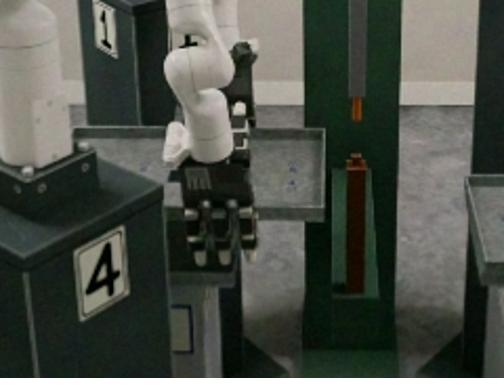

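>>> move(
  arm1={"joints": {"hand_index_pip": 0.95, "hand_middle_pip": 0.95, "hand_ring_pip": 0.95}},
  arm4={"joints": {"hand_index_pip": 0.95, "hand_middle_pip": 0.95, "hand_ring_pip": 0.95}},
)

>>> move(
  arm1={"target": [-0.2801, 0.0852, 0.7579, 0.15635, 0.9874, -0.00382, 0.02413], "speed": 0.05},
  arm4={"target": [-0.2161, -0.0888, 0.7611, 0.02413, -0.00382, 0.9874, 0.15635], "speed": 0.05},
  cameras=["cam_front", "cam_west"],
)

>>> zoom_image(
  camera="cam_front",
  region=[180, 240, 420, 420],
)

>>> zoom_image(
  camera="cam_west",
  region=[220, 120, 480, 420],
)

Scene clock: 157.03 s.
Joint torques (N m): arm1=[9.99 -45.46 -7.78 -20.46 9.84 14.14 -0.19] | arm2=[-0.04 -0.94 -0.63 -7.57 0 -0.03 -0.28] | arm3=[0.41 1.01 1.9 -6.31 0.1 -0.5 0.22] | arm4=[-9.18 -46.72 -4.49 -25.91 -4.91 16.84 -1.59]
Motor temperatures (°C): arm1=[36 38 32 34 39 46 44] | arm2=[30 31 32 33 41 42 40] | arm3=[35 32 29 31 37 47 40] | arm4=[35 36 33 33 36 47 42]
Flange force (N): arm1=[-0.7 -58.6 -10.8] | arm2=[0.1 -3.9 -0.1] | arm3=[-4.2 5.5 -5.3] | arm4=[3.8 -53.8 -15.4]
move: arm1 off_target; arm4 off_target
Joint velocities: within noise
arm1.joint_positions: joint1_rad=-0.858 joint2_rad=+1.744 joint3_rad=-0.823 joint4_rad=+2.208 joint5_rad=+2.462 joint6_rad=+1.332 joint7_rad=+3.786 hand_index_mcp=+1.001 hand_index_abd=+0.013 hand_index_pip=+0.846 hand_index_dip=+0.688 hand_middle_mcp=+1.002 hand_middle_abd=+0.002 hand_middle_pip=+0.820 hand_middle_dip=+0.686 hand_ring_mcp=+1.002 hand_ring_abd=+0.047 hand_ring_pip=+0.787 hand_ring_dip=+0.690 hand_thumb_cmc=-0.561 hand_thumb_axl=+0.677 hand_thumb_mcp=+0.217 hand_thumb_ipl=+0.168 hand_current_limit=+0.400 hand_speed=-0.600
arm1.joint_status: hand_index_pip off_target (ended at +0.846, target +0.950); hand_middle_pip off_target (ended at +0.820, target +0.950); hand_ring_pip off_target (ended at +0.787, target +0.950)
arm1.hand_state: goal,goal,blocked,goal,goal,goal,blocked,goal,goal,blocked,blocked,goal,goal,goal,goal,goal
arm1.index_mcp_current_ma: -11
arm1.index_abd_current_ma: 12
arm1.index_pip_current_ma: -2
arm1.index_dip_current_ma: 0
arm1.middle_mcp_current_ma: 10
arm1.middle_abd_current_ma: -1
arm1.middle_pip_current_ma: -16
arm1.middle_dip_current_ma: -2
arm1.ring_mcp_current_ma: 6
arm1.ring_abd_current_ma: 10
arm1.ring_pip_current_ma: -15
arm1.ring_dip_current_ma: 3
arm1.thumb_cmc_current_ma: -1
arm1.thumb_axl_current_ma: 3
arm1.thumb_mcp_current_ma: -1
arm1.thumb_ipl_current_ma: -2
arm1.hand_goal_index_mcp: 1.000
arm1.hand_goal_index_abd: 0.000
arm1.hand_goal_index_pip: 0.950
arm1.hand_goal_index_dip: 0.696
arm1.hand_goal_middle_mcp: 1.000
arm1.hand_goal_middle_abd: 0.000
arm1.hand_goal_middle_pip: 0.950
arm1.hand_goal_middle_dip: 0.696
arm1.hand_goal_ring_mcp: 1.000
arm1.hand_goal_ring_abd: 0.000
arm1.hand_goal_ring_pip: 0.950
arm1.hand_goal_ring_dip: 0.696
arm1.hand_goal_thumb_cmc: -0.570
arm1.hand_goal_thumb_axl: 0.678
arm1.hand_goal_thumb_mcp: 0.226
arm1.hand_goal_thumb_ipl: 0.168
arm1.hand: x=-0.2801 y=+0.0854 z=+0.8633 quat_wxyz=(-0.156, -0.987, +0.004, -0.024)
arm1.hand_target: x=-0.2801 y=+0.0852 z=+0.8634 quat_wxyz=(-0.156, -0.987, +0.004, -0.024)
arm1.hand_status: not commanded
arm2, arm3: as last shown
arm2.index_abd_current_ma: -7
arm2.index_pip_current_ma: 9
arm2.index_dip_current_ma: 3
arm2.middle_mcp_current_ma: 9
arm2.middle_abd_current_ma: -3
arm2.middle_pip_current_ma: -1
arm2.middle_dip_current_ma: -1
arm2.ring_mcp_current_ma: -1
arm2.ring_pip_current_ma: 10
arm2.ring_dip_current_ma: -1
arm2.thumb_cmc_current_ma: 5
arm2.thumb_axl_current_ma: 11
arm2.thumb_mcp_current_ma: -3
arm2.thumb_ipl_current_ma: -6
arm3.index_mcp_current_ma: 3
arm3.index_pip_current_ma: 12
arm3.index_dip_current_ma: -12
arm3.middle_mcp_current_ma: -2
arm3.middle_abd_current_ma: 7
arm3.middle_pip_current_ma: 7
arm3.middle_dip_current_ma: -8
arm3.ring_mcp_current_ma: 1
arm3.ring_pip_current_ma: 6
arm3.ring_dip_current_ma: 1
arm3.thumb_cmc_current_ma: -1
arm3.thumb_axl_current_ma: 3
arm3.thumb_mcp_current_ma: -4
arm4.joint_positions: joint1_rad=+1.214 joint2_rad=+1.567 joint3_rad=+0.394 joint4_rad=+2.053 joint5_rad=-2.594 joint6_rad=+0.904 joint7_rad=+2.954 hand_index_mcp=+1.000 hand_index_abd=-0.010 hand_index_pip=+0.915 hand_index_dip=+0.693 hand_middle_mcp=+1.001 hand_middle_abd=+0.006 hand_middle_pip=+0.868 hand_middle_dip=+0.691 hand_ring_mcp=+1.003 hand_ring_abd=+0.043 hand_ring_pip=+0.878 hand_ring_dip=+0.692 hand_thumb_cmc=-0.572 hand_thumb_axl=+0.677 hand_thumb_mcp=+0.220 hand_thumb_ipl=+0.168 hand_current_limit=+0.400 hand_speed=-0.600
arm4.joint_status: hand_index_pip off_target (ended at +0.915, target +0.950); hand_middle_pip off_target (ended at +0.868, target +0.950); hand_ring_pip off_target (ended at +0.878, target +0.950)
arm4.hand_state: goal,goal,blocked,goal,goal,goal,blocked,goal,goal,blocked,blocked,goal,goal,goal,goal,goal
arm4.index_mcp_current_ma: -8
arm4.index_abd_current_ma: 10
arm4.index_pip_current_ma: -14
arm4.index_dip_current_ma: 1
arm4.middle_mcp_current_ma: -9
arm4.middle_abd_current_ma: 4
arm4.middle_pip_current_ma: -87
arm4.middle_dip_current_ma: -19
arm4.ring_mcp_current_ma: 6
arm4.ring_abd_current_ma: 30
arm4.ring_pip_current_ma: -75
arm4.ring_dip_current_ma: 21
arm4.thumb_cmc_current_ma: 14
arm4.thumb_axl_current_ma: -1
arm4.thumb_mcp_current_ma: -11
arm4.thumb_ipl_current_ma: -2
arm4.hand_goal_index_mcp: 1.000
arm4.hand_goal_index_abd: 0.000
arm4.hand_goal_index_pip: 0.950
arm4.hand_goal_index_dip: 0.696
arm4.hand_goal_middle_mcp: 1.000
arm4.hand_goal_middle_abd: 0.000
arm4.hand_goal_middle_pip: 0.950
arm4.hand_goal_middle_dip: 0.696
arm4.hand_goal_ring_mcp: 1.000
arm4.hand_goal_ring_abd: 0.000
arm4.hand_goal_ring_pip: 0.950
arm4.hand_goal_ring_dip: 0.696
arm4.hand_goal_thumb_cmc: -0.570
arm4.hand_goal_thumb_axl: 0.678
arm4.hand_goal_thumb_mcp: 0.226
arm4.hand_goal_thumb_ipl: 0.168
arm4.hand: x=-0.2161 y=-0.0889 z=+0.8665 quat_wxyz=(+0.024, -0.004, +0.987, +0.156)
arm4.hand_target: x=-0.2161 y=-0.0888 z=+0.8666 quat_wxyz=(+0.024, -0.004, +0.987, +0.156)
arm4.hand_status: not commanded
pictures: none

Scene clock: 159.70 s.
Joint torques (N m): arm1=[8.28 -42 -6.97 -22.89 8.55 10.99 -0.18] | arm2=[-0.14 -0.87 -0.63 -7.71 -0.04 -0.07 -0.29] | arm3=[0.47 1.02 1.93 -6.34 0.09 -0.5 0.24] | arm4=[-10.57 -43.54 -6.62 -28.89 -3.86 14.95 -1.03]
Motor temperatures (°C): arm1=[36 38 32 34 39 46 44] | arm2=[30 31 32 33 41 42 40] | arm3=[35 32 29 31 37 47 40] | arm4=[35 36 33 33 36 47 42]
Flange force (N): arm1=[-3.4 -47.7 -32.7] | arm2=[0.5 -4.0 0.4] | arm3=[-4.2 5.6 -5.1] | arm4=[0.8 -47.2 -39.0]
move: arm1 done; arm4 done
Joint velocities: within noise
arm1.joint_positions: joint1_rad=-0.854 joint2_rad=+1.939 joint3_rad=-0.699 joint4_rad=+1.959 joint5_rad=+2.634 joint6_rad=+1.219 joint7_rad=+3.815 hand_index_mcp=+1.001 hand_index_abd=+0.009 hand_index_pip=+0.860 hand_index_dip=+0.688 hand_middle_mcp=+1.001 hand_middle_abd=+0.002 hand_middle_pip=+0.835 hand_middle_dip=+0.686 hand_ring_mcp=+1.001 hand_ring_abd=+0.021 hand_ring_pip=+0.804 hand_ring_dip=+0.691 hand_thumb_cmc=-0.561 hand_thumb_axl=+0.677 hand_thumb_mcp=+0.216 hand_thumb_ipl=+0.168 hand_current_limit=+0.400 hand_speed=-0.600
arm1.joint_status: not commanded
arm1.hand_state: goal,goal,blocked,goal,goal,goal,blocked,goal,goal,blocked,blocked,goal,goal,goal,goal,goal
arm1.index_mcp_current_ma: -9
arm1.index_abd_current_ma: 13
arm1.index_pip_current_ma: -1
arm1.index_dip_current_ma: 3
arm1.middle_mcp_current_ma: 2
arm1.middle_abd_current_ma: 7
arm1.middle_pip_current_ma: -5
arm1.middle_dip_current_ma: 2
arm1.ring_mcp_current_ma: 7
arm1.ring_abd_current_ma: 14
arm1.ring_pip_current_ma: -11
arm1.ring_dip_current_ma: 14
arm1.thumb_cmc_current_ma: 2
arm1.thumb_axl_current_ma: 0
arm1.thumb_mcp_current_ma: 4
arm1.thumb_ipl_current_ma: 1
arm1.hand_goal_index_mcp: 1.000
arm1.hand_goal_index_abd: 0.000
arm1.hand_goal_index_pip: 0.950
arm1.hand_goal_index_dip: 0.696
arm1.hand_goal_middle_mcp: 1.000
arm1.hand_goal_middle_abd: 0.000
arm1.hand_goal_middle_pip: 0.950
arm1.hand_goal_middle_dip: 0.696
arm1.hand_goal_ring_mcp: 1.000
arm1.hand_goal_ring_abd: 0.000
arm1.hand_goal_ring_pip: 0.950
arm1.hand_goal_ring_dip: 0.696
arm1.hand_goal_thumb_cmc: -0.570
arm1.hand_goal_thumb_axl: 0.678
arm1.hand_goal_thumb_mcp: 0.226
arm1.hand_goal_thumb_ipl: 0.168
arm1.hand: x=-0.2801 y=+0.0852 z=+0.7579 quat_wxyz=(-0.156, -0.987, +0.004, -0.024)
arm1.hand_target: x=-0.2801 y=+0.0852 z=+0.7579 quat_wxyz=(-0.156, -0.987, +0.004, -0.024)
arm1.hand_status: done (0.000 m and 0.0 deg from the pose sent, 0.105 m and 0.0 deg at the start)
arm2, arm3: as last shown
arm2.index_mcp_current_ma: -8
arm2.index_abd_current_ma: -5
arm2.index_pip_current_ma: 16
arm2.index_dip_current_ma: -1
arm2.middle_mcp_current_ma: 0
arm2.middle_abd_current_ma: -4
arm2.middle_dip_current_ma: -7
arm2.ring_mcp_current_ma: 1
arm2.ring_abd_current_ma: 6
arm2.ring_pip_current_ma: 12
arm2.ring_dip_current_ma: 5
arm2.thumb_cmc_current_ma: 7
arm2.thumb_axl_current_ma: 9
arm2.thumb_mcp_current_ma: -2
arm2.thumb_ipl_current_ma: -3
arm3.index_mcp_current_ma: 9
arm3.index_abd_current_ma: 3
arm3.index_pip_current_ma: 16
arm3.index_dip_current_ma: -8
arm3.middle_mcp_current_ma: 3
arm3.middle_abd_current_ma: 5
arm3.middle_pip_current_ma: 11
arm3.middle_dip_current_ma: -10
arm3.ring_abd_current_ma: 1
arm3.ring_pip_current_ma: -1
arm3.ring_dip_current_ma: -3
arm3.thumb_cmc_current_ma: -8
arm3.thumb_axl_current_ma: -5
arm3.thumb_mcp_current_ma: -1
arm3.thumb_ipl_current_ma: -13
arm4.joint_positions: joint1_rad=+1.220 joint2_rad=+1.802 joint3_rad=+0.350 joint4_rad=+1.793 joint5_rad=-2.679 joint6_rad=+0.864 joint7_rad=+2.946 hand_index_mcp=+1.000 hand_index_abd=-0.012 hand_index_pip=+0.924 hand_index_dip=+0.693 hand_middle_mcp=+1.001 hand_middle_abd=-0.007 hand_middle_pip=+0.880 hand_middle_dip=+0.691 hand_ring_mcp=+1.002 hand_ring_abd=+0.009 hand_ring_pip=+0.841 hand_ring_dip=+0.692 hand_thumb_cmc=-0.572 hand_thumb_axl=+0.677 hand_thumb_mcp=+0.220 hand_thumb_ipl=+0.168 hand_current_limit=+0.400 hand_speed=-0.600
arm4.joint_status: not commanded
arm4.hand_state: goal,goal,blocked,goal,goal,goal,blocked,goal,goal,goal,blocked,goal,goal,goal,goal,goal
arm4.index_mcp_current_ma: -9
arm4.index_abd_current_ma: -9
arm4.index_pip_current_ma: -14
arm4.index_dip_current_ma: -19
arm4.middle_mcp_current_ma: -7
arm4.middle_abd_current_ma: -16
arm4.middle_pip_current_ma: -82
arm4.middle_dip_current_ma: 7
arm4.ring_mcp_current_ma: -8
arm4.ring_abd_current_ma: 5
arm4.ring_pip_current_ma: -120
arm4.ring_dip_current_ma: 4
arm4.thumb_cmc_current_ma: 8
arm4.thumb_axl_current_ma: 6
arm4.thumb_mcp_current_ma: 0
arm4.thumb_ipl_current_ma: -15
arm4.hand_goal_index_mcp: 1.000
arm4.hand_goal_index_abd: 0.000
arm4.hand_goal_index_pip: 0.950
arm4.hand_goal_index_dip: 0.696
arm4.hand_goal_middle_mcp: 1.000
arm4.hand_goal_middle_abd: 0.000
arm4.hand_goal_middle_pip: 0.950
arm4.hand_goal_middle_dip: 0.696
arm4.hand_goal_ring_mcp: 1.000
arm4.hand_goal_ring_abd: 0.000
arm4.hand_goal_ring_pip: 0.950
arm4.hand_goal_ring_dip: 0.696
arm4.hand_goal_thumb_cmc: -0.570
arm4.hand_goal_thumb_axl: 0.678
arm4.hand_goal_thumb_mcp: 0.226
arm4.hand_goal_thumb_ipl: 0.168
arm4.hand: x=-0.2161 y=-0.0888 z=+0.7611 quat_wxyz=(+0.024, -0.004, +0.987, +0.156)
arm4.hand_target: x=-0.2161 y=-0.0888 z=+0.7611 quat_wxyz=(+0.024, -0.004, +0.987, +0.156)
arm4.hand_status: done (0.000 m and 0.0 deg from the pose sent, 0.105 m and 0.0 deg at the start)

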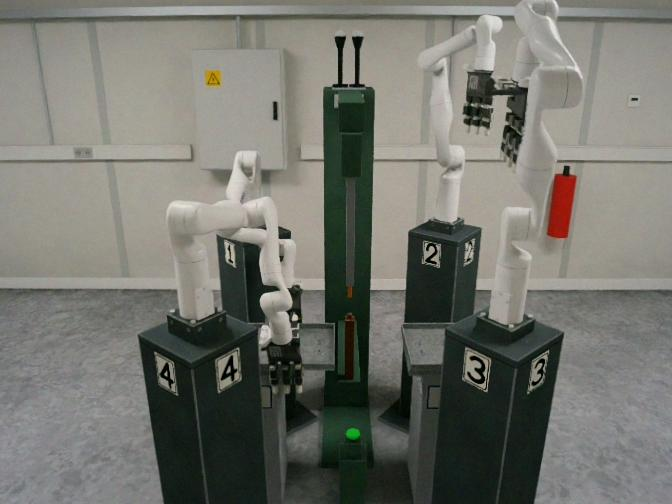

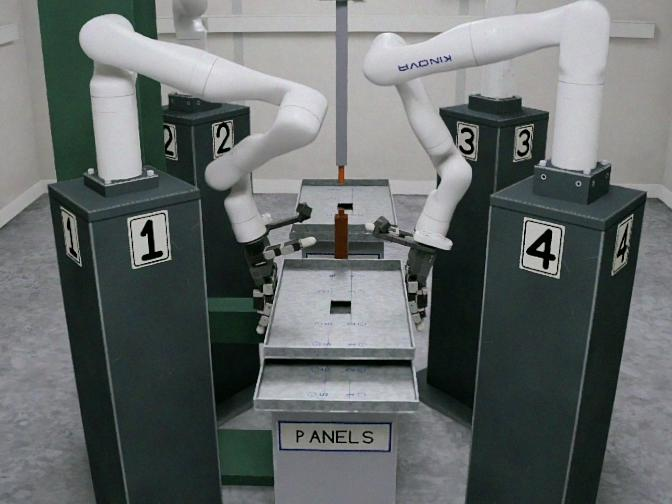

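Scaled by 2.100.

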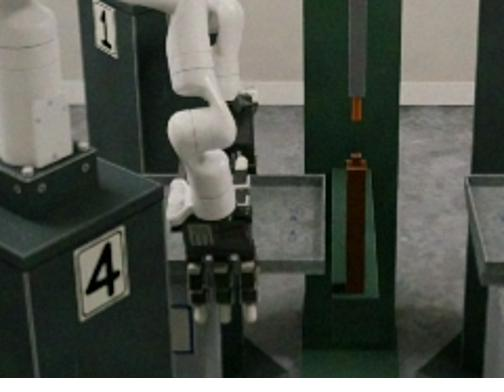

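Scaled by 1.680.

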